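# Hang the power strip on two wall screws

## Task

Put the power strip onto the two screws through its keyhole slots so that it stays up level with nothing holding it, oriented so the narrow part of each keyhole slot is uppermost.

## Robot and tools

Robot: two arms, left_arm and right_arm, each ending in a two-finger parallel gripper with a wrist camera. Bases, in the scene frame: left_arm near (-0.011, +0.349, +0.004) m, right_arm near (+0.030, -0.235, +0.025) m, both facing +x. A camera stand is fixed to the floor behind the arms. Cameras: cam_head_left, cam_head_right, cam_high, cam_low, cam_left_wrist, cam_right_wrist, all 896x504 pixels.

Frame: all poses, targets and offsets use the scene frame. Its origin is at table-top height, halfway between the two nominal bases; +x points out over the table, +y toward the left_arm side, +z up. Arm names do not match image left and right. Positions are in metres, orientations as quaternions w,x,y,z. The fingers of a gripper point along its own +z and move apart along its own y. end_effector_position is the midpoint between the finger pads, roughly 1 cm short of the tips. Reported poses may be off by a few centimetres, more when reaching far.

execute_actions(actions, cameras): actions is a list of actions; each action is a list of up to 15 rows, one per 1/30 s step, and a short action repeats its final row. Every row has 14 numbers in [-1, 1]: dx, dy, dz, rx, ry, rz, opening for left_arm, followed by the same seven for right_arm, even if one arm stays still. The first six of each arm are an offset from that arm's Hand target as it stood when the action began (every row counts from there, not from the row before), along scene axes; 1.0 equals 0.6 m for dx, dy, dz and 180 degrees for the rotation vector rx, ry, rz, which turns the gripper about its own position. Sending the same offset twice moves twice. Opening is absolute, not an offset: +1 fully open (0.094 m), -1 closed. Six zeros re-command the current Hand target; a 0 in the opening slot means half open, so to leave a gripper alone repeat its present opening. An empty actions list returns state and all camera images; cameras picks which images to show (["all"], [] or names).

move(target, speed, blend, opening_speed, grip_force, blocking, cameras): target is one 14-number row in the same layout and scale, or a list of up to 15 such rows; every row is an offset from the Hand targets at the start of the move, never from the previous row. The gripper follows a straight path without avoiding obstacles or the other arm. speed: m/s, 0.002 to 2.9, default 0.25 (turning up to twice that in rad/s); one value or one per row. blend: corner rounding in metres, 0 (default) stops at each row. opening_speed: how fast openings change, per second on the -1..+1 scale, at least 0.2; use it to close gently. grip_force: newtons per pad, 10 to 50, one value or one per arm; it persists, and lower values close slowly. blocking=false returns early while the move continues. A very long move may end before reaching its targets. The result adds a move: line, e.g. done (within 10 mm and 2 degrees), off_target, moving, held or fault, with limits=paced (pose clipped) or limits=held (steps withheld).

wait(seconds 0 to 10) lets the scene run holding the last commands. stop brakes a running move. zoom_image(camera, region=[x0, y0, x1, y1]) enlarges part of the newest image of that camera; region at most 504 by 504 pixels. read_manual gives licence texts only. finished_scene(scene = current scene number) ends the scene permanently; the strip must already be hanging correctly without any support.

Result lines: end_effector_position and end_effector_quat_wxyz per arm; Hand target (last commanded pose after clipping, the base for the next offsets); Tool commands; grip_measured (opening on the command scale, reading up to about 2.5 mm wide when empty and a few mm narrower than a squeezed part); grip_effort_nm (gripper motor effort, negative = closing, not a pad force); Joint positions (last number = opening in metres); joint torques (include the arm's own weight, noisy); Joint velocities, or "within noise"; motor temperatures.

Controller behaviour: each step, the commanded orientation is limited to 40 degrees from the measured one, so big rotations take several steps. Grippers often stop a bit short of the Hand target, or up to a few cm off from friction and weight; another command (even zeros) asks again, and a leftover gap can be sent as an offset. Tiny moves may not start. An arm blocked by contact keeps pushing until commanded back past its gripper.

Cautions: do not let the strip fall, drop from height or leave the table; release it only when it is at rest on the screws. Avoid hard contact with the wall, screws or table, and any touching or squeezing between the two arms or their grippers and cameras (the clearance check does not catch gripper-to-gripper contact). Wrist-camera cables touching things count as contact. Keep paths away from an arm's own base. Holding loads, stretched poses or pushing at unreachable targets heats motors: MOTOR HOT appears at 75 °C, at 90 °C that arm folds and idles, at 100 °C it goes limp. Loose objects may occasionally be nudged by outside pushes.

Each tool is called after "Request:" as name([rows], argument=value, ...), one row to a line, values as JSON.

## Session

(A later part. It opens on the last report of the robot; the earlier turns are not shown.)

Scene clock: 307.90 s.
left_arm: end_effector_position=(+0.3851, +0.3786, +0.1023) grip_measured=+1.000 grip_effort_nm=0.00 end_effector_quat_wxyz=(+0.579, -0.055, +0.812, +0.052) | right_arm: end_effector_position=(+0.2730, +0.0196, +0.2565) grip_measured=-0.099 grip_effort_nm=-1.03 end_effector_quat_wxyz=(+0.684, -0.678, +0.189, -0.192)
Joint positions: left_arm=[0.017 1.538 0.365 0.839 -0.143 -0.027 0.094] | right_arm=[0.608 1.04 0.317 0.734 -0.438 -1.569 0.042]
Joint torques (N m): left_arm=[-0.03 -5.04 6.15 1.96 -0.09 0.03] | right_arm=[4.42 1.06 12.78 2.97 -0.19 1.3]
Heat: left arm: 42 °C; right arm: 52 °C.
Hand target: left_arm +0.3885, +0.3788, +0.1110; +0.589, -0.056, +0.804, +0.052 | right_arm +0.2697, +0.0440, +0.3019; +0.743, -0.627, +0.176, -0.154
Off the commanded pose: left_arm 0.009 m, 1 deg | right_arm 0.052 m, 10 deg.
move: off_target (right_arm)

Request:
move(target=[0,0,0,0,0,0,1, 0.0,0.0,0.0,0.0095,0.0137,0.0,-0.3], speed=0.05, cameras=["cam_head_left","cam_head_right","cam_high"])

Request:
zoom_image(camera="cam_head_right", region=[415, 215, 475, 275])

Request:
zoom_image(camera="cam_head_left", region=[405, 220, 465, 280])

Request:
zoom_image(camera="cam_high", region=[450, 170, 510, 230])

Scene clock: 309.40 s.
left_arm: end_effector_position=(+0.3851, +0.3786, +0.1023) grip_measured=+1.000 grip_effort_nm=0.01 end_effector_quat_wxyz=(+0.579, -0.055, +0.812, +0.052) | right_arm: end_effector_position=(+0.2730, +0.0196, +0.2571) grip_measured=-0.099 grip_effort_nm=-1.03 end_effector_quat_wxyz=(+0.686, -0.676, +0.193, -0.188)
Joint positions: left_arm=[0.017 1.538 0.365 0.839 -0.143 -0.027 0.094] | right_arm=[0.609 1.039 0.317 0.735 -0.436 -1.555 0.042]
Joint torques (N m): left_arm=[-0.02 -5.03 6.13 1.96 -0.08 0.03] | right_arm=[4.77 0.66 12.48 2.99 -0.15 1.65]
Heat: left arm: 42 °C; right arm: 52 °C.
Hand target: left_arm +0.3885, +0.3788, +0.1110; +0.589, -0.056, +0.804, +0.052 | right_arm +0.2696, +0.0440, +0.3020; +0.749, -0.618, +0.194, -0.138
Off the commanded pose: left_arm 0.009 m, 1 deg | right_arm 0.051 m, 11 deg.
move: off_target (right_arm)
Images, in order (width x height): cam_head_left 896x504, cam_head_right 896x504, cam_high 896x504.

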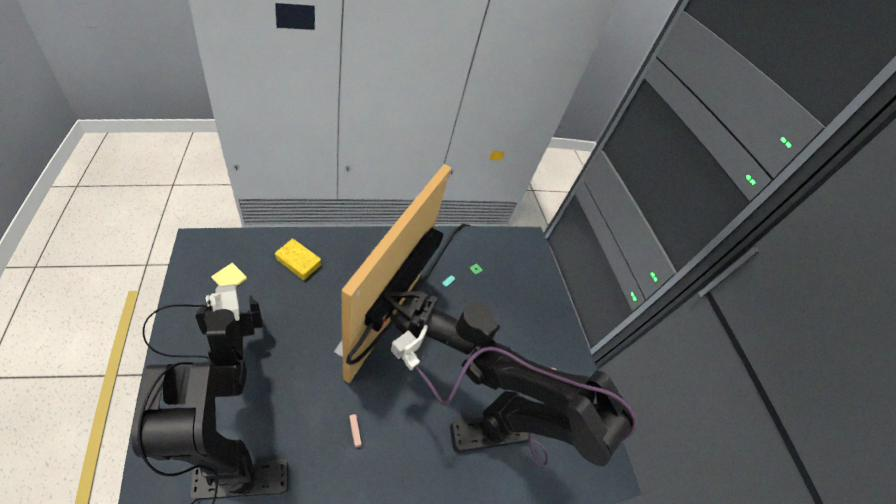

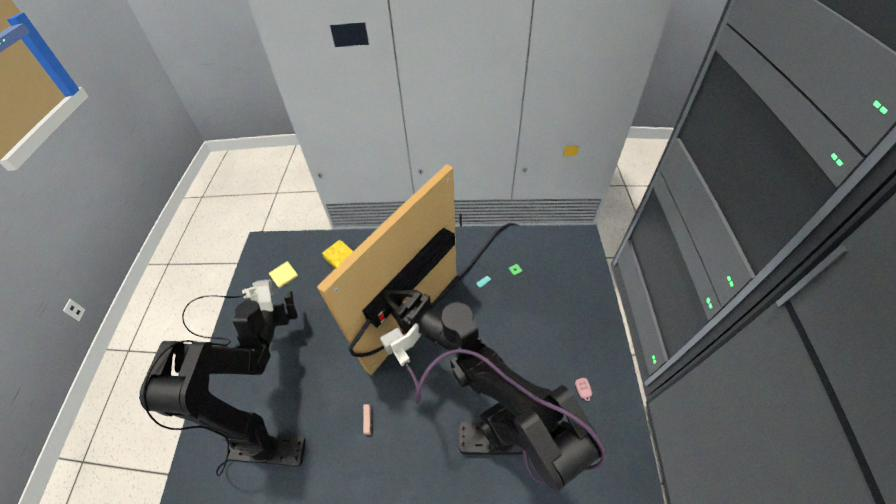

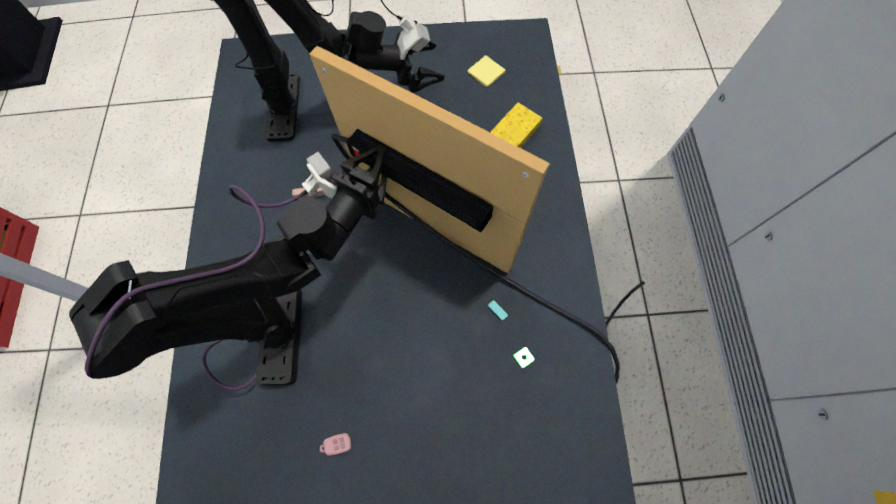

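Scaled by 8.400 from the camera's 896x504 image, which has a finer 1280x720 frame.

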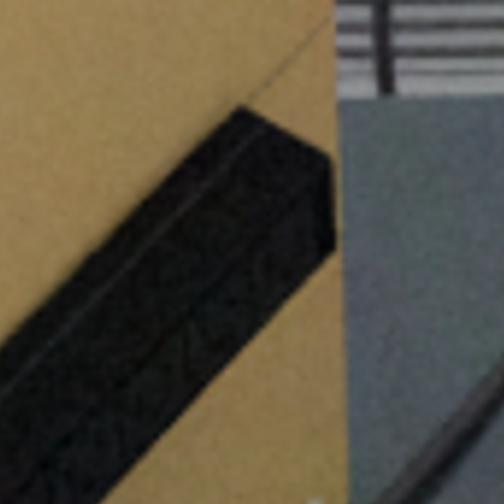

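Scaled by 8.400 from the camera's 896x504 image, which has a finer 1280x720 frame.

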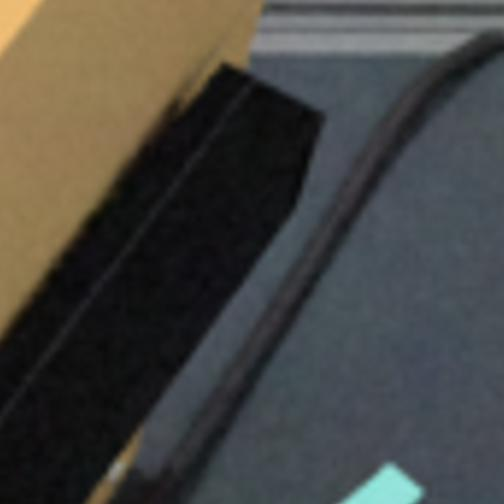

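Scaled by 8.400 from the camera's 896x504 image, which has a finer 1280x720 frame.

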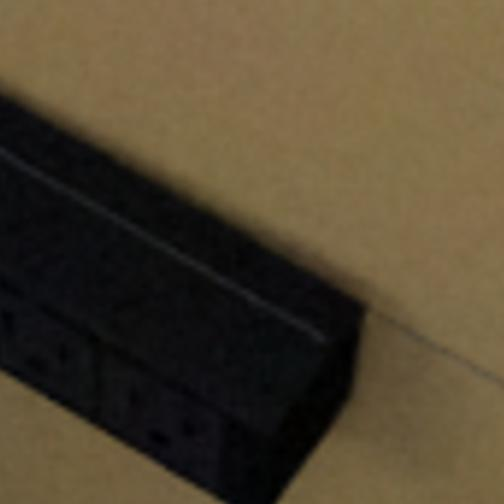

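Request:
move(target=[0,0,0,0,0,0,1, 0.0134,-0.0094,0.0,-0.0143,-0.0205,0.0,-0.3], speed=0.05)

Scene clock: 313.10 s.
left_arm: end_effector_position=(+0.3851, +0.3786, +0.1023) grip_measured=+1.000 grip_effort_nm=0.00 end_effector_quat_wxyz=(+0.579, -0.055, +0.812, +0.052) | right_arm: end_effector_position=(+0.2742, +0.0206, +0.2587) grip_measured=-0.099 grip_effort_nm=-1.03 end_effector_quat_wxyz=(+0.696, -0.672, +0.189, -0.169)
Joint positions: left_arm=[0.017 1.538 0.365 0.839 -0.143 -0.027 0.094] | right_arm=[0.58 1.074 0.321 0.784 -0.498 -1.521 0.042]
Joint torques (N m): left_arm=[-0.03 -5.04 6.15 1.96 -0.08 0.03] | right_arm=[2.66 0.61 12.92 2.86 -0.07 0.68]
Heat: left arm: 42 °C; right arm: 52 °C.
Hand target: left_arm +0.3885, +0.3788, +0.1110; +0.589, -0.056, +0.804, +0.052 | right_arm +0.2777, +0.0383, +0.3019; +0.741, -0.630, +0.167, -0.162
Off the commanded pose: left_arm 0.009 m, 1 deg | right_arm 0.047 m, 7 deg.
move: off_target (right_arm)

Request:
execute_actions(actions=[], cameras=["cam_head_left","cam_head_right","cam_high"])

Request:
zoom_image(camera="cam_head_left", region=[360, 225, 460, 345])

Request:
zoom_image(camera="cam_head_right", region=[415, 215, 475, 275])

Request:
zoom_image(camera="cam_head_left", region=[405, 220, 465, 280])

Request:
zoom_image(camera="cam_high", region=[320, 120, 500, 240])

Request:
zoom_image(camera="cam_high", region=[450, 170, 510, 230])

Request:
zoom_image(camera="cam_high", region=[335, 115, 395, 175])

Scene clock: 314.40 s.
left_arm: end_effector_position=(+0.3851, +0.3786, +0.1023) grip_measured=+1.000 grip_effort_nm=0.00 end_effector_quat_wxyz=(+0.579, -0.055, +0.812, +0.052) | right_arm: end_effector_position=(+0.2742, +0.0206, +0.2588) grip_measured=-0.099 grip_effort_nm=-1.03 end_effector_quat_wxyz=(+0.696, -0.672, +0.188, -0.170)
Joint positions: left_arm=[0.017 1.538 0.365 0.839 -0.143 -0.027 0.094] | right_arm=[0.58 1.074 0.321 0.784 -0.498 -1.521 0.042]
Joint velocities: within noise
Joint torques (N m): left_arm=[-0.02 -5.03 6.15 1.96 -0.08 0.03] | right_arm=[2.88 0.81 13 2.91 -0.06 0.73]
Motor temperatures (°C): left_arm=[26 30 42 40 27 27 26] | right_arm=[29 30 51 44 26 26 26]
Heat: left arm: 42 °C; right arm: 51 °C.
Hand target: left_arm +0.3885, +0.3788, +0.1110; +0.589, -0.056, +0.804, +0.052 | right_arm +0.2777, +0.0383, +0.3019; +0.741, -0.630, +0.167, -0.162
Tool commands: left_gripper/opening=+1.0 right_gripper/opening=-0.3
Off the commanded pose: left_arm 0.009 m, 1 deg | right_arm 0.047 m, 7 deg.
Images, in order (width x height): cam_head_left 896x504, cam_head_right 896x504, cam_high 896x504.

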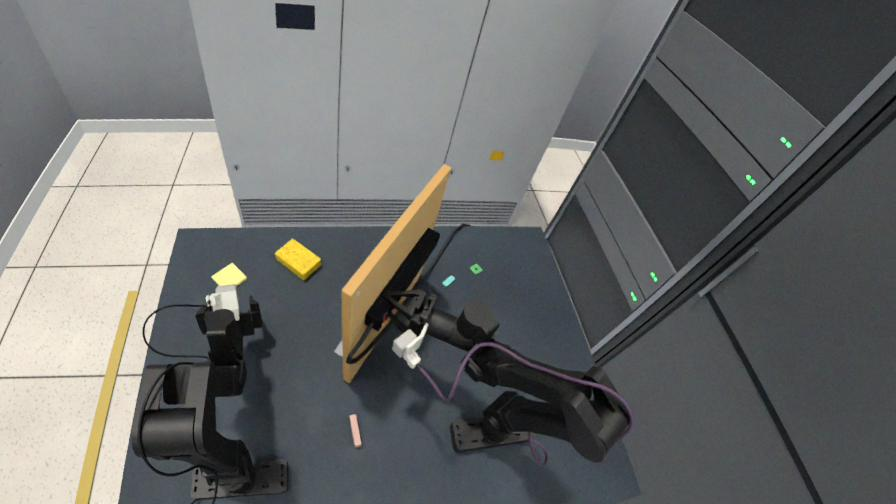

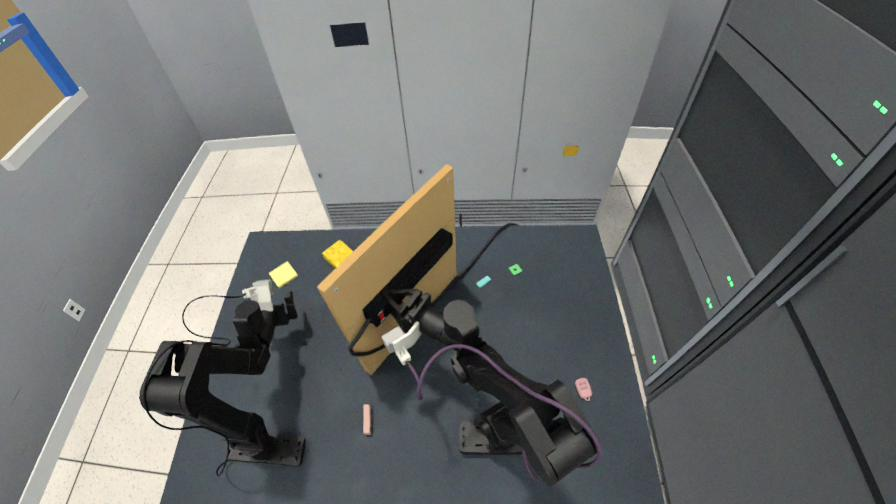

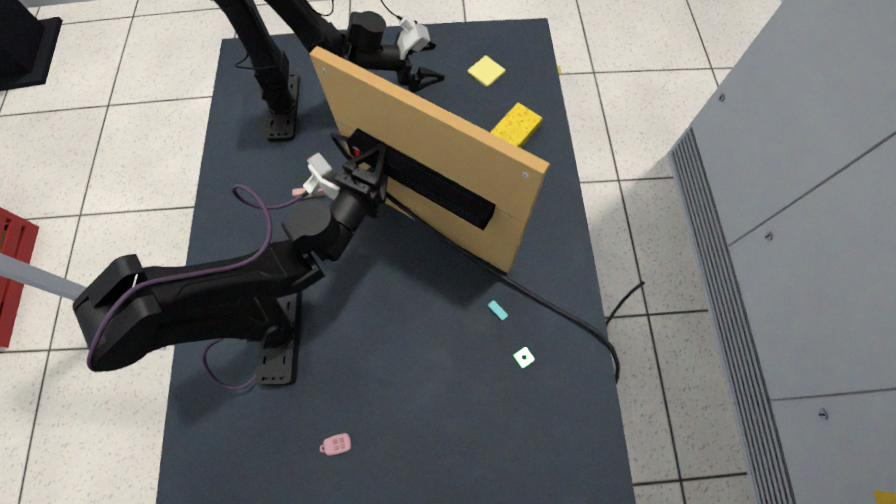

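Scaled by 4.200 from the camera's 896x504 image, which has a finer 1280x720 frame.

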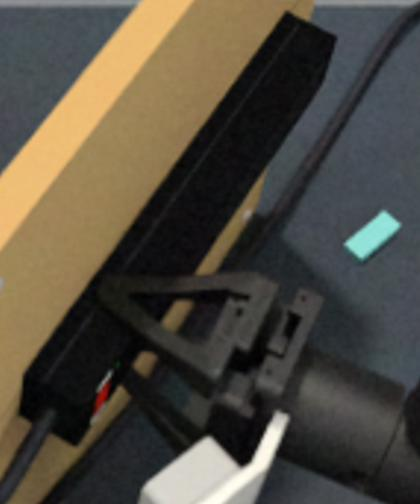

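Scaled by 8.400 from the camera's 896x504 image, which has a finer 1280x720 frame.

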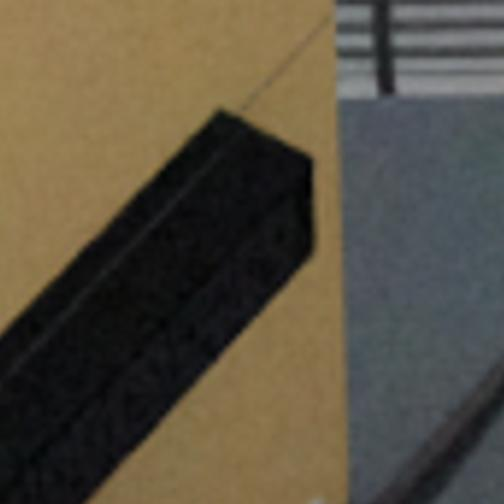

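Scaled by 8.400 from the camera's 896x504 image, which has a finer 1280x720 frame.

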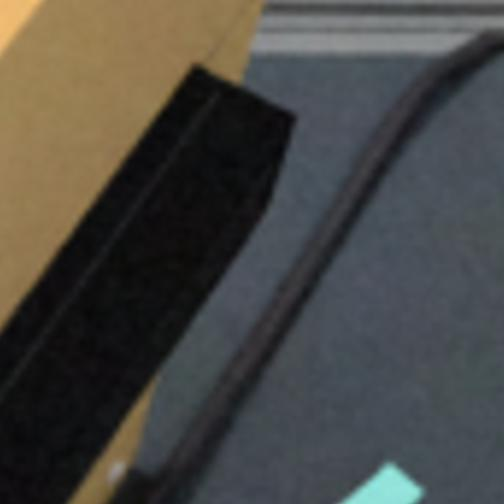

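Scaled by 2.800 from the camera's 896x504 image, which has a finer 1280x720 frame.

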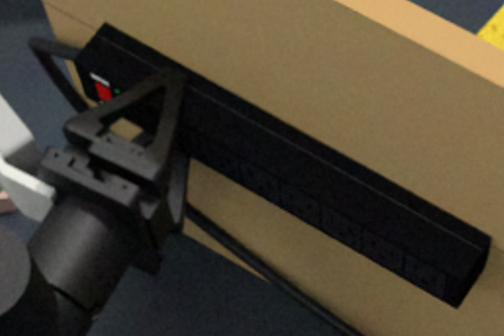

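Scaled by 8.400 from the camera's 896x504 image, which has a finer 1280x720 frame.

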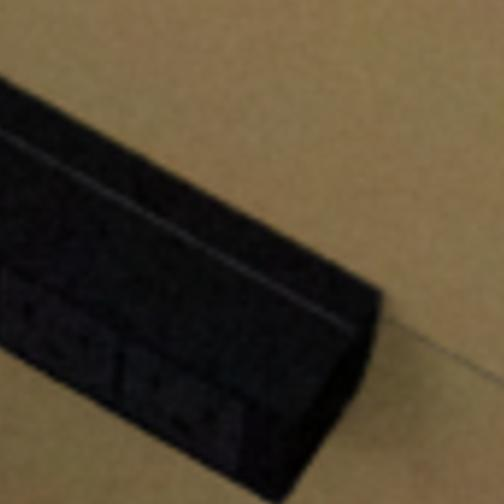

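Scaled by 8.400 from the camera's 896x504 image, which has a finer 1280x720 frame.

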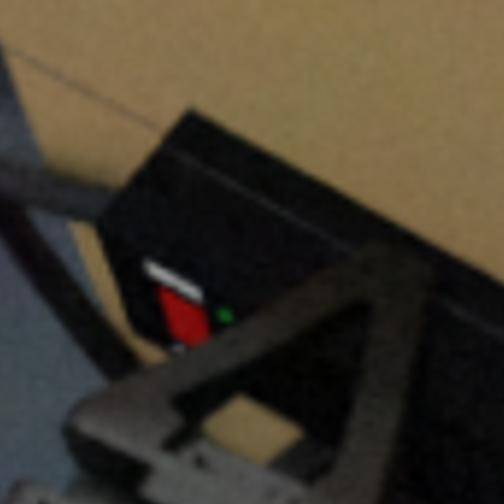

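Request:
move(target=[0,0,0,0,0,0,1, 0.0,0.0,-0.025,0.0,0.0,0.0,-0.3], speed=0.05)

Scene clock: 316.43 s.
left_arm: end_effector_position=(+0.3851, +0.3786, +0.1023) grip_measured=+1.000 grip_effort_nm=0.00 end_effector_quat_wxyz=(+0.579, -0.055, +0.812, +0.052) | right_arm: end_effector_position=(+0.2746, +0.0209, +0.2570) grip_measured=-0.099 grip_effort_nm=-1.03 end_effector_quat_wxyz=(+0.708, -0.661, +0.181, -0.171)
Joint positions: left_arm=[0.017 1.538 0.365 0.839 -0.143 -0.027 0.094] | right_arm=[0.574 1.124 0.294 0.9 -0.512 -1.506 0.042]
Joint torques (N m): left_arm=[-0.03 -5.03 6.13 1.97 -0.08 0.03] | right_arm=[3.77 1.57 11.6 2.68 0.08 0.61]
Heat: left arm: 42 °C; right arm: 51 °C.
Hand target: left_arm +0.3885, +0.3788, +0.1110; +0.589, -0.056, +0.804, +0.052 | right_arm +0.2777, +0.0383, +0.2869; +0.741, -0.630, +0.167, -0.162
Off the commanded pose: left_arm 0.009 m, 1 deg | right_arm 0.035 m, 5 deg.
move: off_target (right_arm)

Request:
move(target=[0,0,0,0,0,0,1, 0.0,0.0,-0.02,-0.0137,0.0096,0.0,-0.3], speed=0.05)

Scene clock: 317.63 s.
left_arm: end_effector_position=(+0.3851, +0.3786, +0.1023) grip_measured=+1.000 grip_effort_nm=0.00 end_effector_quat_wxyz=(+0.579, -0.055, +0.812, +0.052) | right_arm: end_effector_position=(+0.2745, +0.0209, +0.2566) grip_measured=-0.099 grip_effort_nm=-1.03 end_effector_quat_wxyz=(+0.707, -0.662, +0.181, -0.170)
Joint positions: left_arm=[0.017 1.538 0.365 0.839 -0.143 -0.027 0.094] | right_arm=[0.573 1.124 0.294 0.898 -0.513 -1.506 0.042]
Joint torques (N m): left_arm=[-0.05 -5.03 6.13 1.96 -0.08 0.03] | right_arm=[3.75 1.46 11.66 2.18 0.11 0.39]
Heat: left arm: 42 °C; right arm: 51 °C.
Hand target: left_arm +0.3885, +0.3788, +0.1110; +0.589, -0.056, +0.804, +0.052 | right_arm +0.2776, +0.0383, +0.2749; +0.724, -0.649, +0.175, -0.156
Off the commanded pose: left_arm 0.009 m, 1 deg | right_arm 0.025 m, 3 deg.
move: off_target (right_arm)

Request:
move(target=[0,0,0,0,0,0,1, 0.0,0.0,-0.02,-0.0091,0.0064,0.0,-0.3], speed=0.05)

Scene clock: 318.57 s.
left_arm: end_effector_position=(+0.3851, +0.3786, +0.1023) grip_measured=+1.000 grip_effort_nm=0.00 end_effector_quat_wxyz=(+0.579, -0.055, +0.812, +0.052) | right_arm: end_effector_position=(+0.2745, +0.0209, +0.2563) grip_measured=-0.099 grip_effort_nm=-1.03 end_effector_quat_wxyz=(+0.707, -0.662, +0.181, -0.171)
Joint positions: left_arm=[0.017 1.538 0.365 0.839 -0.143 -0.027 0.094] | right_arm=[0.573 1.124 0.294 0.897 -0.513 -1.508 0.042]
Joint torques (N m): left_arm=[-0.03 -5.03 6.15 1.96 -0.08 0.03] | right_arm=[4 2.59 10.85 2 0.08 0.31]
Heat: left arm: 42 °C; right arm: 51 °C.
Hand target: left_arm +0.3885, +0.3788, +0.1110; +0.589, -0.056, +0.804, +0.052 | right_arm +0.2776, +0.0383, +0.2630; +0.713, -0.660, +0.179, -0.152
Off the commanded pose: left_arm 0.009 m, 1 deg | right_arm 0.019 m, 2 deg.
move: off_target (right_arm)

Request:
move(target=[0,0,0,0,0,0,1, 0.0,0.0,-0.025,-0.0046,0.0032,0.0,-0.3], speed=0.05)

Scene clock: 319.80 s.
left_arm: end_effector_position=(+0.3851, +0.3786, +0.1023) grip_measured=+1.000 grip_effort_nm=0.00 end_effector_quat_wxyz=(+0.579, -0.055, +0.812, +0.052) | right_arm: end_effector_position=(+0.2741, +0.0206, +0.2549) grip_measured=-0.099 grip_effort_nm=-1.03 end_effector_quat_wxyz=(+0.715, -0.653, +0.176, -0.175)
Joint positions: left_arm=[0.017 1.538 0.365 0.839 -0.143 -0.027 0.094] | right_arm=[0.573 1.161 0.27 0.987 -0.513 -1.5 0.042]
Joint torques (N m): left_arm=[-0.03 -5.03 6.13 1.96 -0.09 0.03] | right_arm=[4.05 2.85 9.7 1.58 0.1 0.14]
Heat: left arm: 42 °C; right arm: 50 °C.
Hand target: left_arm +0.3885, +0.3788, +0.1110; +0.589, -0.056, +0.804, +0.052 | right_arm +0.2776, +0.0383, +0.2478; +0.707, -0.666, +0.182, -0.150
Off the commanded pose: left_arm 0.009 m, 1 deg | right_arm 0.019 m, 3 deg.
move: off_target (right_arm)

Request:
move(target=[0,0,0,0,0,0,1, -0.0076,-0.0109,-0.02,-0.0091,0.0064,0.0,-0.3], speed=0.05)

Scene clock: 322.93 s.
left_arm: end_effector_position=(+0.3851, +0.3786, +0.1023) grip_measured=+1.000 grip_effort_nm=0.00 end_effector_quat_wxyz=(+0.579, -0.055, +0.812, +0.052) | right_arm: end_effector_position=(+0.2739, +0.0202, +0.2539) grip_measured=-0.099 grip_effort_nm=-1.03 end_effector_quat_wxyz=(+0.714, -0.654, +0.175, -0.177)
Joint positions: left_arm=[0.017 1.538 0.365 0.839 -0.143 -0.027 0.094] | right_arm=[0.573 1.161 0.267 0.989 -0.512 -1.506 0.042]
Joint torques (N m): left_arm=[-0.02 -5.03 6.15 1.96 -0.09 0.03] | right_arm=[2.33 0.25 7.3 1.27 -0.01 0.03]
Heat: left arm: 42 °C; right arm: 49 °C.
Hand target: left_arm +0.3885, +0.3788, +0.1110; +0.589, -0.056, +0.804, +0.052 | right_arm +0.2731, +0.0318, +0.2360; +0.696, -0.678, +0.187, -0.146
Off the commanded pose: left_arm 0.009 m, 1 deg | right_arm 0.021 m, 5 deg.
move: off_target (right_arm)

Request:
move(target=[0,0,0,0,0,0,1, 0.0,0.0,-0.025,-0.0091,0.0064,0.0,-0.3], speed=0.05)

Scene clock: 324.17 s.
left_arm: end_effector_position=(+0.3851, +0.3786, +0.1023) grip_measured=+1.000 grip_effort_nm=0.00 end_effector_quat_wxyz=(+0.579, -0.055, +0.812, +0.052) | right_arm: end_effector_position=(+0.2738, +0.0202, +0.2508) grip_measured=-0.099 grip_effort_nm=-1.03 end_effector_quat_wxyz=(+0.711, -0.657, +0.171, -0.182)
Joint positions: left_arm=[0.017 1.538 0.365 0.839 -0.143 -0.027 0.094] | right_arm=[0.573 1.169 0.262 0.997 -0.512 -1.522 0.042]
Joint torques (N m): left_arm=[-0.03 -5.04 6.13 1.96 -0.08 0.03] | right_arm=[2.45 1.09 6.08 1.19 -0.07 0.05]
Heat: left arm: 42 °C; right arm: 49 °C.
Hand target: left_arm +0.3885, +0.3788, +0.1110; +0.589, -0.056, +0.804, +0.052 | right_arm +0.2731, +0.0318, +0.2209; +0.684, -0.689, +0.192, -0.142
Off the commanded pose: left_arm 0.009 m, 1 deg | right_arm 0.032 m, 7 deg.
move: off_target (right_arm)

Request:
move(target=[0,0,0,0,0,0,1, 0.0,0.0,-0.02,-0.0091,0.0064,0.0,-0.3], speed=0.05)

Scene clock: 325.33 s.
left_arm: end_effector_position=(+0.3851, +0.3786, +0.1023) grip_measured=+1.000 grip_effort_nm=0.00 end_effector_quat_wxyz=(+0.579, -0.055, +0.812, +0.052) | right_arm: end_effector_position=(+0.2738, +0.0201, +0.2502) grip_measured=-0.099 grip_effort_nm=-1.03 end_effector_quat_wxyz=(+0.711, -0.657, +0.170, -0.182)
Joint positions: left_arm=[0.017 1.538 0.365 0.839 -0.143 -0.027 0.094] | right_arm=[0.573 1.172 0.259 1.003 -0.512 -1.524 0.042]
Joint torques (N m): left_arm=[-0.02 -5.03 6.13 1.96 -0.08 0.03] | right_arm=[2.06 1.42 5.27 0.88 -0.11 -0.03]
Heat: left arm: 42 °C; right arm: 48 °C.
Hand target: left_arm +0.3885, +0.3788, +0.1110; +0.589, -0.056, +0.804, +0.052 | right_arm +0.2731, +0.0318, +0.2088; +0.672, -0.700, +0.197, -0.137
Off the commanded pose: left_arm 0.009 m, 1 deg | right_arm 0.043 m, 9 deg.
move: off_target (right_arm)

Request:
move(target=[0,0,0,0,0,0,1, 0.0,0.0,-0.02,-0.0046,0.0032,0.0,-0.3], speed=0.05, cameras=["cam_head_left","cam_head_right","cam_high"])

Request:
zoom_image(camera="cam_head_left", region=[360, 225, 460, 345])

Request:
zoom_image(camera="cam_high", region=[320, 120, 500, 240])

Request:
zoom_image(camera="cam_high", region=[450, 170, 510, 230])

Request:
zoom_image(camera="cam_high", region=[335, 115, 395, 175])

Scene clock: 327.30 s.
left_arm: end_effector_position=(+0.3851, +0.3786, +0.1023) grip_measured=+1.000 grip_effort_nm=0.00 end_effector_quat_wxyz=(+0.579, -0.055, +0.812, +0.052) | right_arm: end_effector_position=(+0.2749, +0.0198, +0.2382) grip_measured=-0.099 grip_effort_nm=-1.03 end_effector_quat_wxyz=(+0.705, -0.663, +0.172, -0.185)
Joint positions: left_arm=[0.017 1.538 0.365 0.839 -0.143 -0.027 0.094] | right_arm=[0.573 1.212 0.239 1.044 -0.507 -1.539 0.042]
Joint torques (N m): left_arm=[-0.03 -5.03 6.13 1.96 -0.08 0.03] | right_arm=[2.24 1.07 5.38 0.91 -0.11 0.05]
Heat: left arm: 42 °C; right arm: 48 °C.
Hand target: left_arm +0.3885, +0.3788, +0.1110; +0.589, -0.056, +0.804, +0.052 | right_arm +0.2731, +0.0318, +0.1969; +0.666, -0.706, +0.199, -0.135
Off the commanded pose: left_arm 0.009 m, 1 deg | right_arm 0.043 m, 9 deg.
move: off_target (right_arm)
Images, in order (width x height): cam_head_left 896x504, cam_head_right 896x504, cam_high 896x504.

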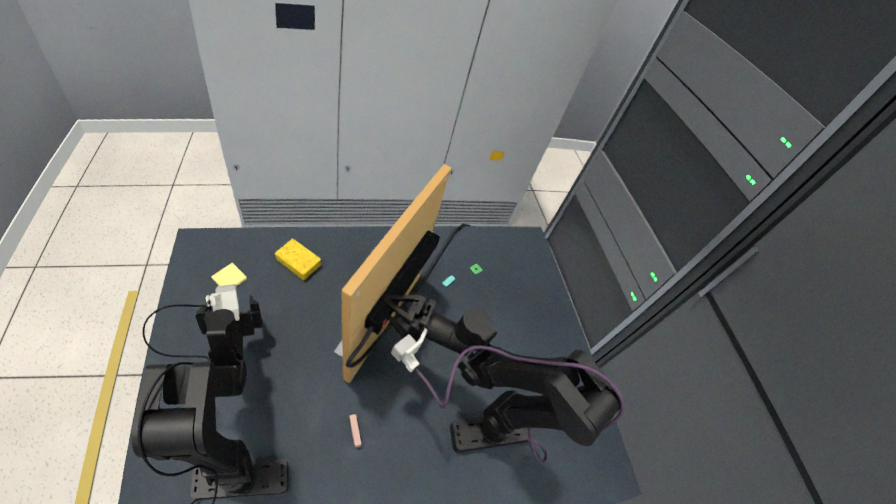

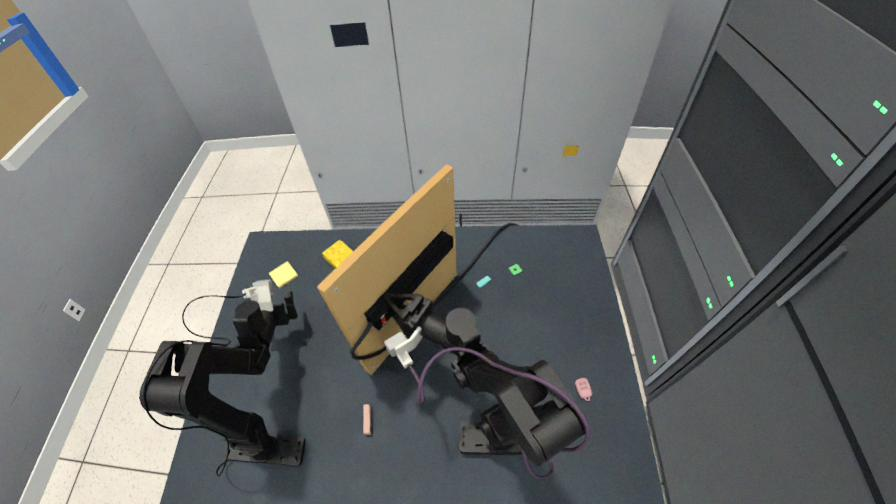

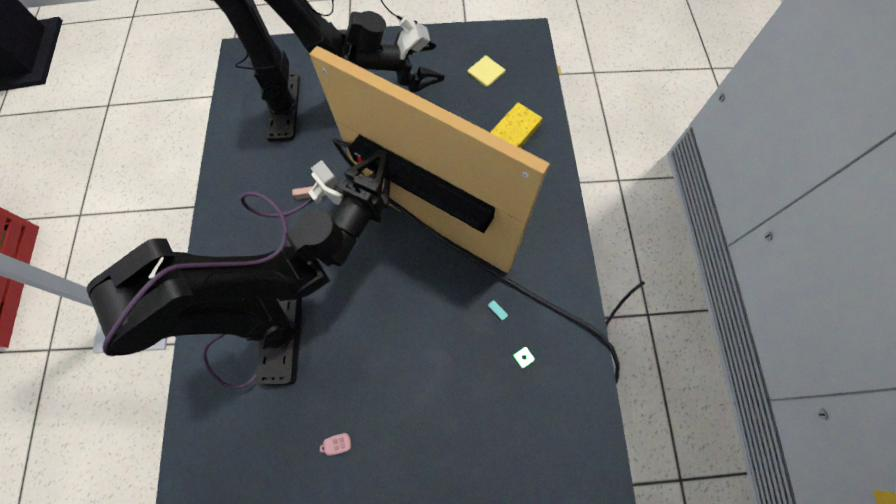

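Scaled by 4.200 from the camera's 896x504 image, which has a finer 1280x720 frame.

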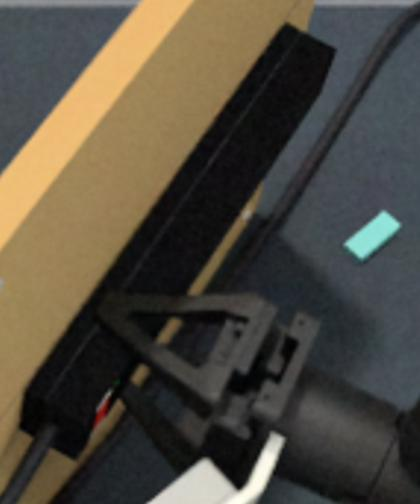

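Scaled by 2.800 from the camera's 896x504 image, which has a finer 1280x720 frame.

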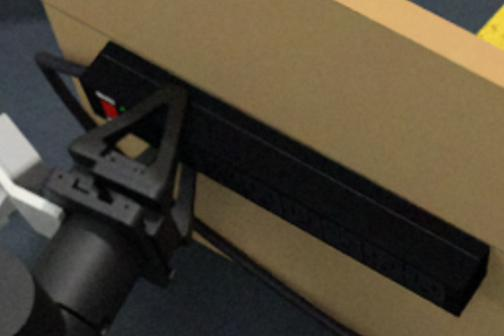

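Scaled by 8.400 from the camera's 896x504 image, which has a finer 1280x720 frame.

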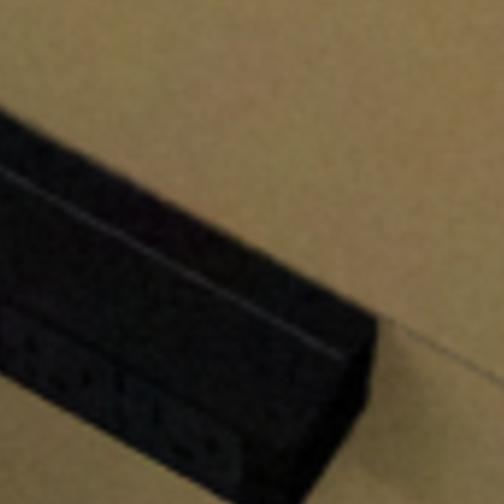

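Scaled by 8.400 from the camera's 896x504 image, which has a finer 1280x720 frame.

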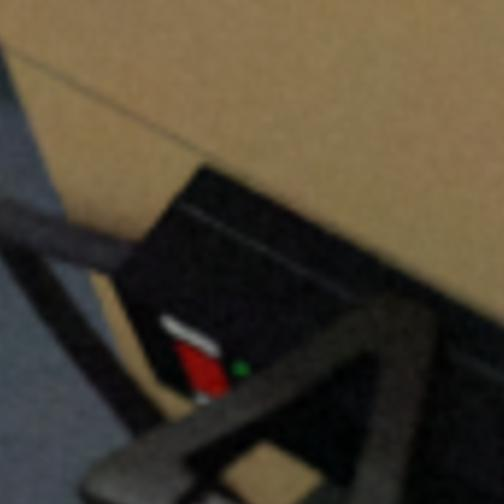

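Request:
move(target=[0,0,0,0,0,0,1, 0.0,0.0,0.0,0.0127,0.0182,0.0,-0.3], speed=0.05)

Scene clock: 329.77 s.
left_arm: end_effector_position=(+0.3851, +0.3786, +0.1023) grip_measured=+1.000 grip_effort_nm=0.01 end_effector_quat_wxyz=(+0.579, -0.055, +0.812, +0.052) | right_arm: end_effector_position=(+0.2749, +0.0197, +0.2381) grip_measured=-0.099 grip_effort_nm=-1.03 end_effector_quat_wxyz=(+0.710, -0.658, +0.173, -0.183)
Joint positions: left_arm=[0.017 1.538 0.365 0.839 -0.143 -0.027 0.094] | right_arm=[0.572 1.231 0.231 1.085 -0.507 -1.524 0.042]
Joint torques (N m): left_arm=[-0.03 -5.03 6.13 1.97 -0.08 0.03] | right_arm=[1.99 1.09 5.03 0.91 -0.13 0.66]
Heat: left arm: 42 °C; right arm: 47 °C.
Hand target: left_arm +0.3885, +0.3788, +0.1110; +0.589, -0.056, +0.804, +0.052 | right_arm +0.2731, +0.0317, +0.1969; +0.674, -0.696, +0.221, -0.111
Off the commanded pose: left_arm 0.009 m, 1 deg | right_arm 0.043 m, 12 deg.
move: off_target (right_arm)

Request:
move(target=[0,0,0,0,0,0,1, 0.0,0.0,0.0,0.0159,0.0228,0.0,-0.3], speed=0.05)

Scene clock: 331.53 s.
left_arm: end_effector_position=(+0.3851, +0.3786, +0.1023) grip_measured=+1.000 grip_effort_nm=0.00 end_effector_quat_wxyz=(+0.579, -0.055, +0.812, +0.052) | right_arm: end_effector_position=(+0.2749, +0.0199, +0.2381) grip_measured=-0.097 grip_effort_nm=-1.03 end_effector_quat_wxyz=(+0.716, -0.652, +0.175, -0.180)
Joint positions: left_arm=[0.017 1.538 0.365 0.839 -0.143 -0.027 0.094] | right_arm=[0.572 1.256 0.224 1.133 -0.508 -1.505 0.042]
Joint torques (N m): left_arm=[-0.02 -5.03 6.15 1.97 -0.08 0.03] | right_arm=[2.03 0.85 4.71 0.9 -0.12 1.33]
Motor temperatures (°C): left_arm=[26 30 42 41 27 27 26] | right_arm=[28 29 46 40 26 26 26]
Heat: left arm: 42 °C; right arm: 46 °C.
Hand target: left_arm +0.3885, +0.3788, +0.1110; +0.589, -0.056, +0.804, +0.052 | right_arm +0.2732, +0.0318, +0.1970; +0.683, -0.682, +0.247, -0.081
Off the commanded pose: left_arm 0.009 m, 1 deg | right_arm 0.043 m, 15 deg.
move: off_target (right_arm)

Request:
move(target=[0,0,0,0,0,0,1, 0.0,0.0,0.0333,0.0095,0.0137,0.0,-0.3], speed=0.05, cameras=["cam_head_left","cam_head_right","cam_high"])

Request:
zoom_image(camera="cam_high", region=[450, 170, 510, 230])

Request:
zoom_image(camera="cam_high", region=[335, 115, 395, 175])

Request:
zoom_image(camera="cam_head_right", region=[415, 215, 475, 275])

Request:
zoom_image(camera="cam_head_right", region=[345, 285, 405, 345])

Scene clock: 333.57 s.
left_arm: end_effector_position=(+0.3851, +0.3786, +0.1023) grip_measured=+1.000 grip_effort_nm=0.00 end_effector_quat_wxyz=(+0.579, -0.055, +0.812, +0.052) | right_arm: end_effector_position=(+0.2744, +0.0195, +0.2402) grip_measured=-0.096 grip_effort_nm=-1.03 end_effector_quat_wxyz=(+0.715, -0.653, +0.182, -0.174)
Joint positions: left_arm=[0.017 1.538 0.365 0.839 -0.143 -0.027 0.094] | right_arm=[0.574 1.227 0.23 1.092 -0.504 -1.493 0.042]
Joint torques (N m): left_arm=[-0.03 -5.01 6.13 1.96 -0.09 0.03] | right_arm=[2.03 -1.81 7.72 0.71 -0.17 1.81]
Heat: left arm: 42 °C; right arm: 46 °C.
Hand target: left_arm +0.3885, +0.3788, +0.1110; +0.589, -0.056, +0.804, +0.052 | right_arm +0.2731, +0.0317, +0.2169; +0.688, -0.674, +0.263, -0.062
Off the commanded pose: left_arm 0.009 m, 1 deg | right_arm 0.026 m, 16 deg.
move: off_target (right_arm)
Images, in order (width x height): cam_head_left 896x504, cam_head_right 896x504, cam_high 896x504.

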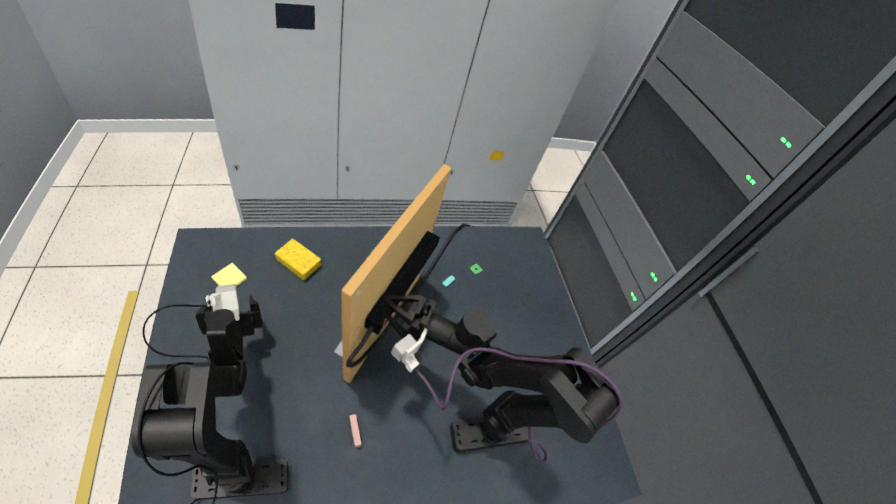

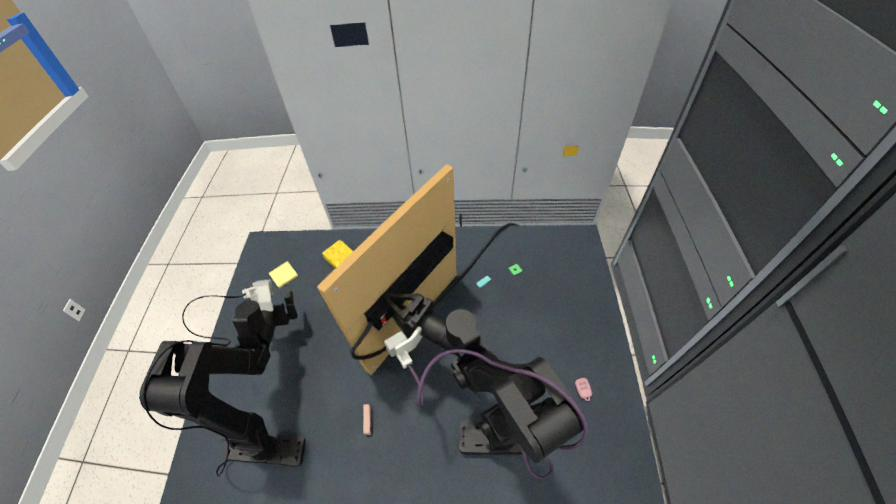

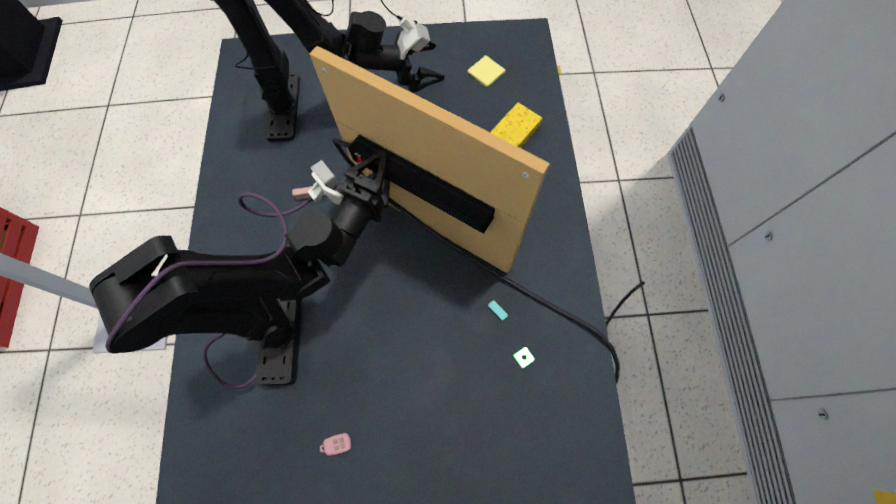

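Scaled by 8.400 from the camera's 896x504 image, which has a finer 1280x720 frame.

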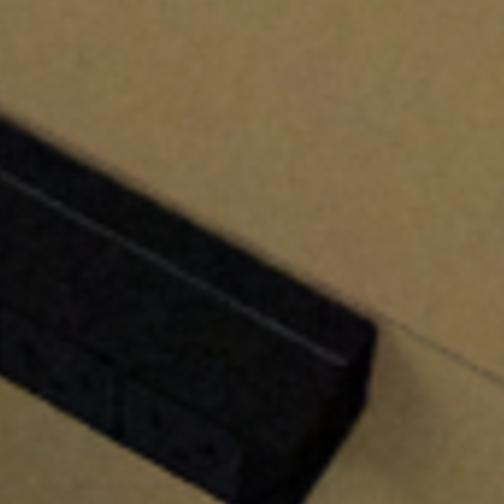

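Scaled by 8.400 from the camera's 896x504 image, which has a finer 1280x720 frame.

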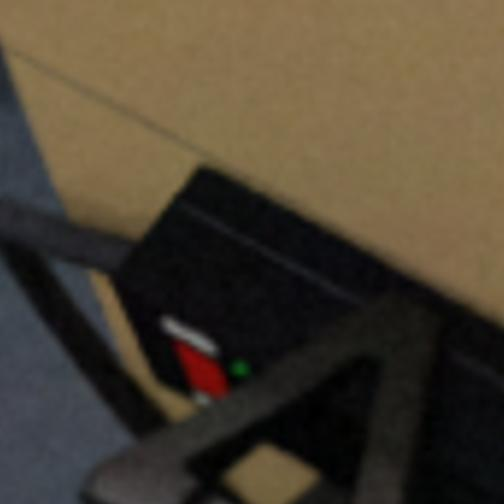

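Scaled by 8.400 from the camera's 896x504 image, which has a finer 1280x720 frame.

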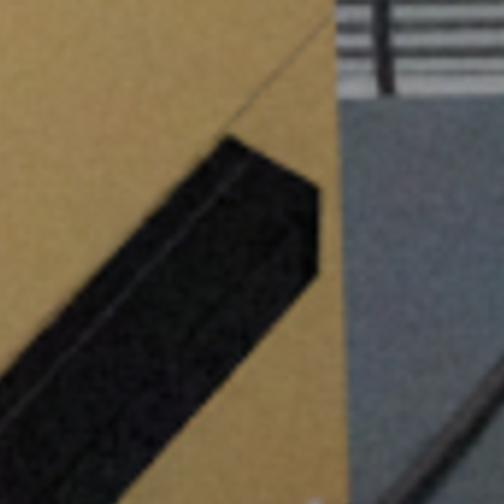

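Scaled by 8.400 from the camera's 896x504 image, which has a finer 1280x720 frame.

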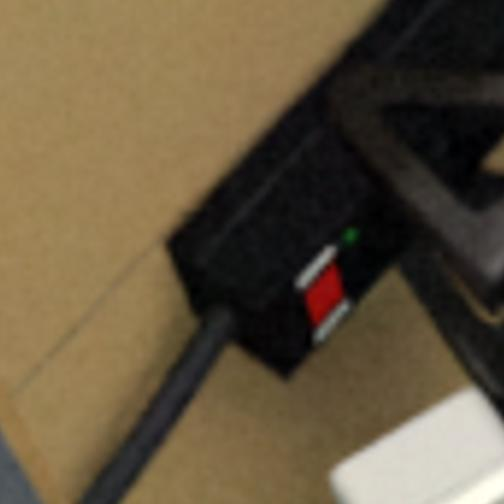

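Request:
move(target=[0,0,0,0,0,0,1, -0.003,-0.0045,0.025,-0.0054,-0.0369,0.0,-0.3], speed=0.06)

Scene clock: 336.43 s.
left_arm: end_effector_position=(+0.3851, +0.3786, +0.1023) grip_measured=+1.000 grip_effort_nm=0.00 end_effector_quat_wxyz=(+0.579, -0.055, +0.812, +0.052) | right_arm: end_effector_position=(+0.2744, +0.0197, +0.2418) grip_measured=-0.096 grip_effort_nm=-1.03 end_effector_quat_wxyz=(+0.707, -0.660, +0.184, -0.175)
Joint positions: left_arm=[0.017 1.538 0.365 0.839 -0.143 -0.027 0.094] | right_arm=[0.577 1.185 0.248 1.006 -0.499 -1.508 0.042]
Joint torques (N m): left_arm=[-0.03 -5.03 6.15 1.96 -0.08 0.03] | right_arm=[1.31 -2.45 8.12 1.09 -0.36 1.09]
Heat: left arm: 42 °C; right arm: 45 °C.
Hand target: left_arm +0.3885, +0.3788, +0.1110; +0.589, -0.056, +0.804, +0.052 | right_arm +0.2713, +0.0292, +0.2319; +0.696, -0.675, +0.222, -0.103
Off the commanded pose: left_arm 0.009 m, 1 deg | right_arm 0.014 m, 10 deg.
move: off_target (right_arm)

Request:
move(target=[0,0,0,0,0,0,1, -0.002,-0.0029,0.015,-0.0023,-0.0323,0.0,-0.3], speed=0.06, cameras=["cam_head_left","cam_head_right","cam_high"])

Request:
zoom_image(camera="cam_high", region=[450, 170, 510, 230])

Request:
zoom_image(camera="cam_high", region=[335, 115, 395, 175])

Request:
zoom_image(camera="cam_head_left", region=[360, 225, 460, 345])

Scene clock: 339.97 s.
left_arm: end_effector_position=(+0.3851, +0.3786, +0.1023) grip_measured=+1.000 grip_effort_nm=0.00 end_effector_quat_wxyz=(+0.579, -0.055, +0.812, +0.052) | right_arm: end_effector_position=(+0.2746, +0.0197, +0.2414) grip_measured=-0.096 grip_effort_nm=-1.03 end_effector_quat_wxyz=(+0.705, -0.662, +0.179, -0.180)
Joint positions: left_arm=[0.017 1.538 0.365 0.839 -0.143 -0.027 0.094] | right_arm=[0.576 1.184 0.248 1.003 -0.5 -1.524 0.042]
Joint torques (N m): left_arm=[-0.02 -5.03 6.13 1.96 -0.08 0.02] | right_arm=[0.66 -3.23 8.03 1.37 -0.41 0.5]
Heat: left arm: 42 °C; right arm: 44 °C.
Hand target: left_arm +0.3885, +0.3788, +0.1110; +0.589, -0.056, +0.804, +0.052 | right_arm +0.2702, +0.0273, +0.2410; +0.704, -0.671, +0.186, -0.138
Off the commanded pose: left_arm 0.009 m, 1 deg | right_arm 0.009 m, 5 deg.
move: off_target (right_arm)
Images, in order (width x height): cam_head_left 896x504, cam_head_right 896x504, cam_high 896x504.

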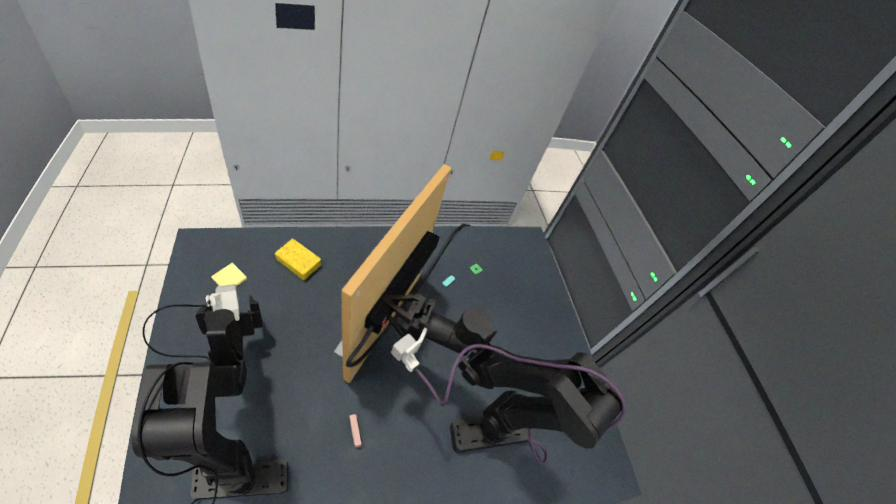

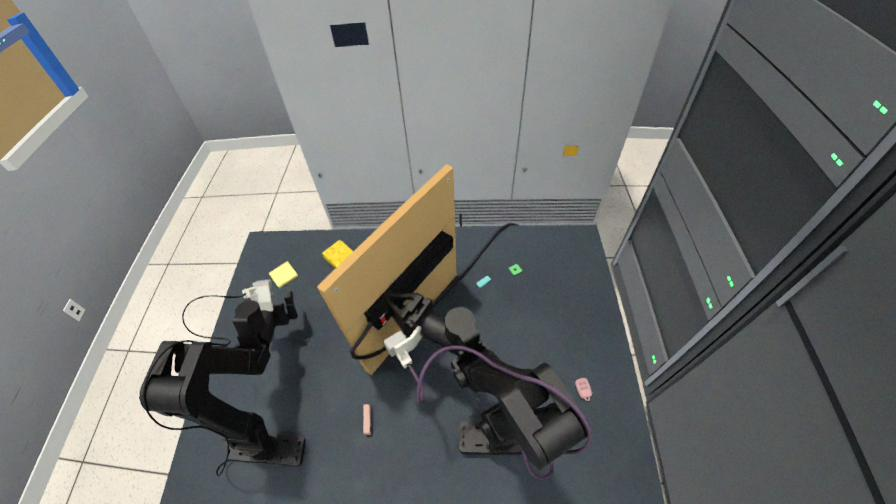

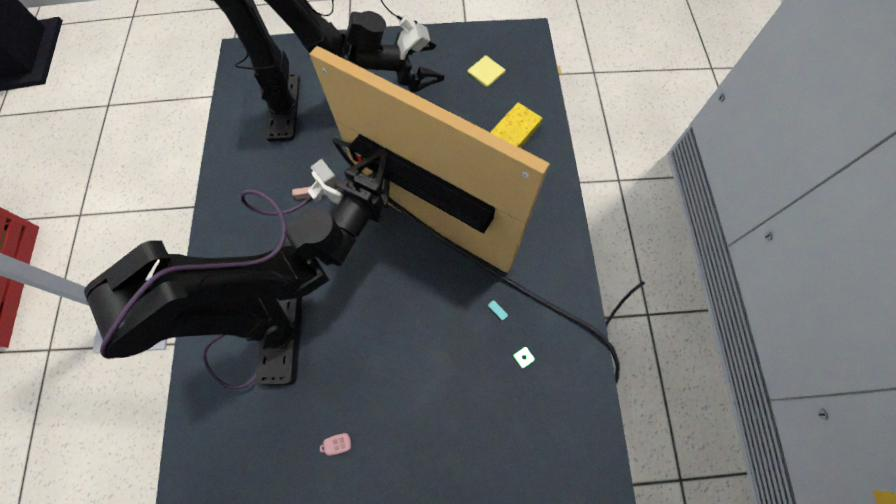

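Scaled by 8.400 from the camera's 896x504 image, which has a finer 1280x720 frame.

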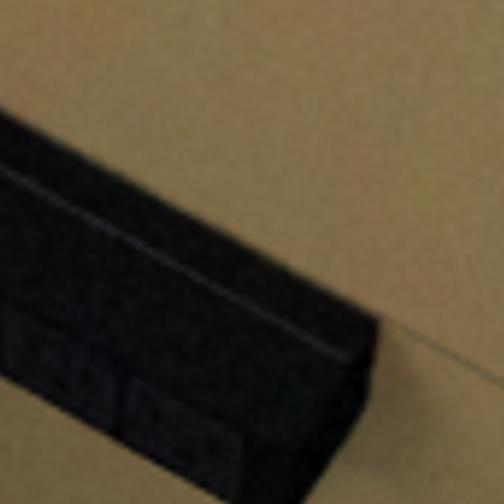

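Scaled by 8.400 from the camera's 896x504 image, which has a finer 1280x720 frame.

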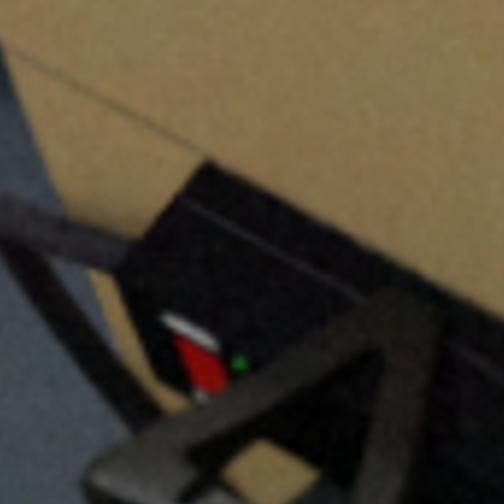

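Scaled by 4.200 from the camera's 896x504 image, which has a finer 1280x720 frame.

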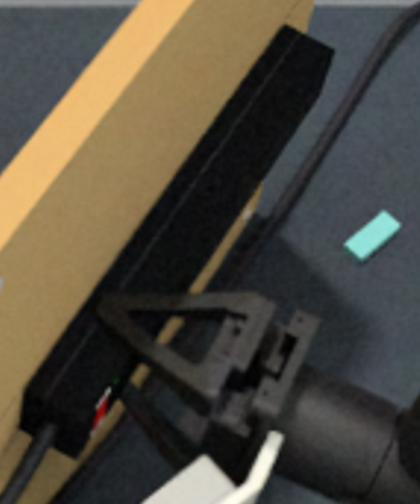

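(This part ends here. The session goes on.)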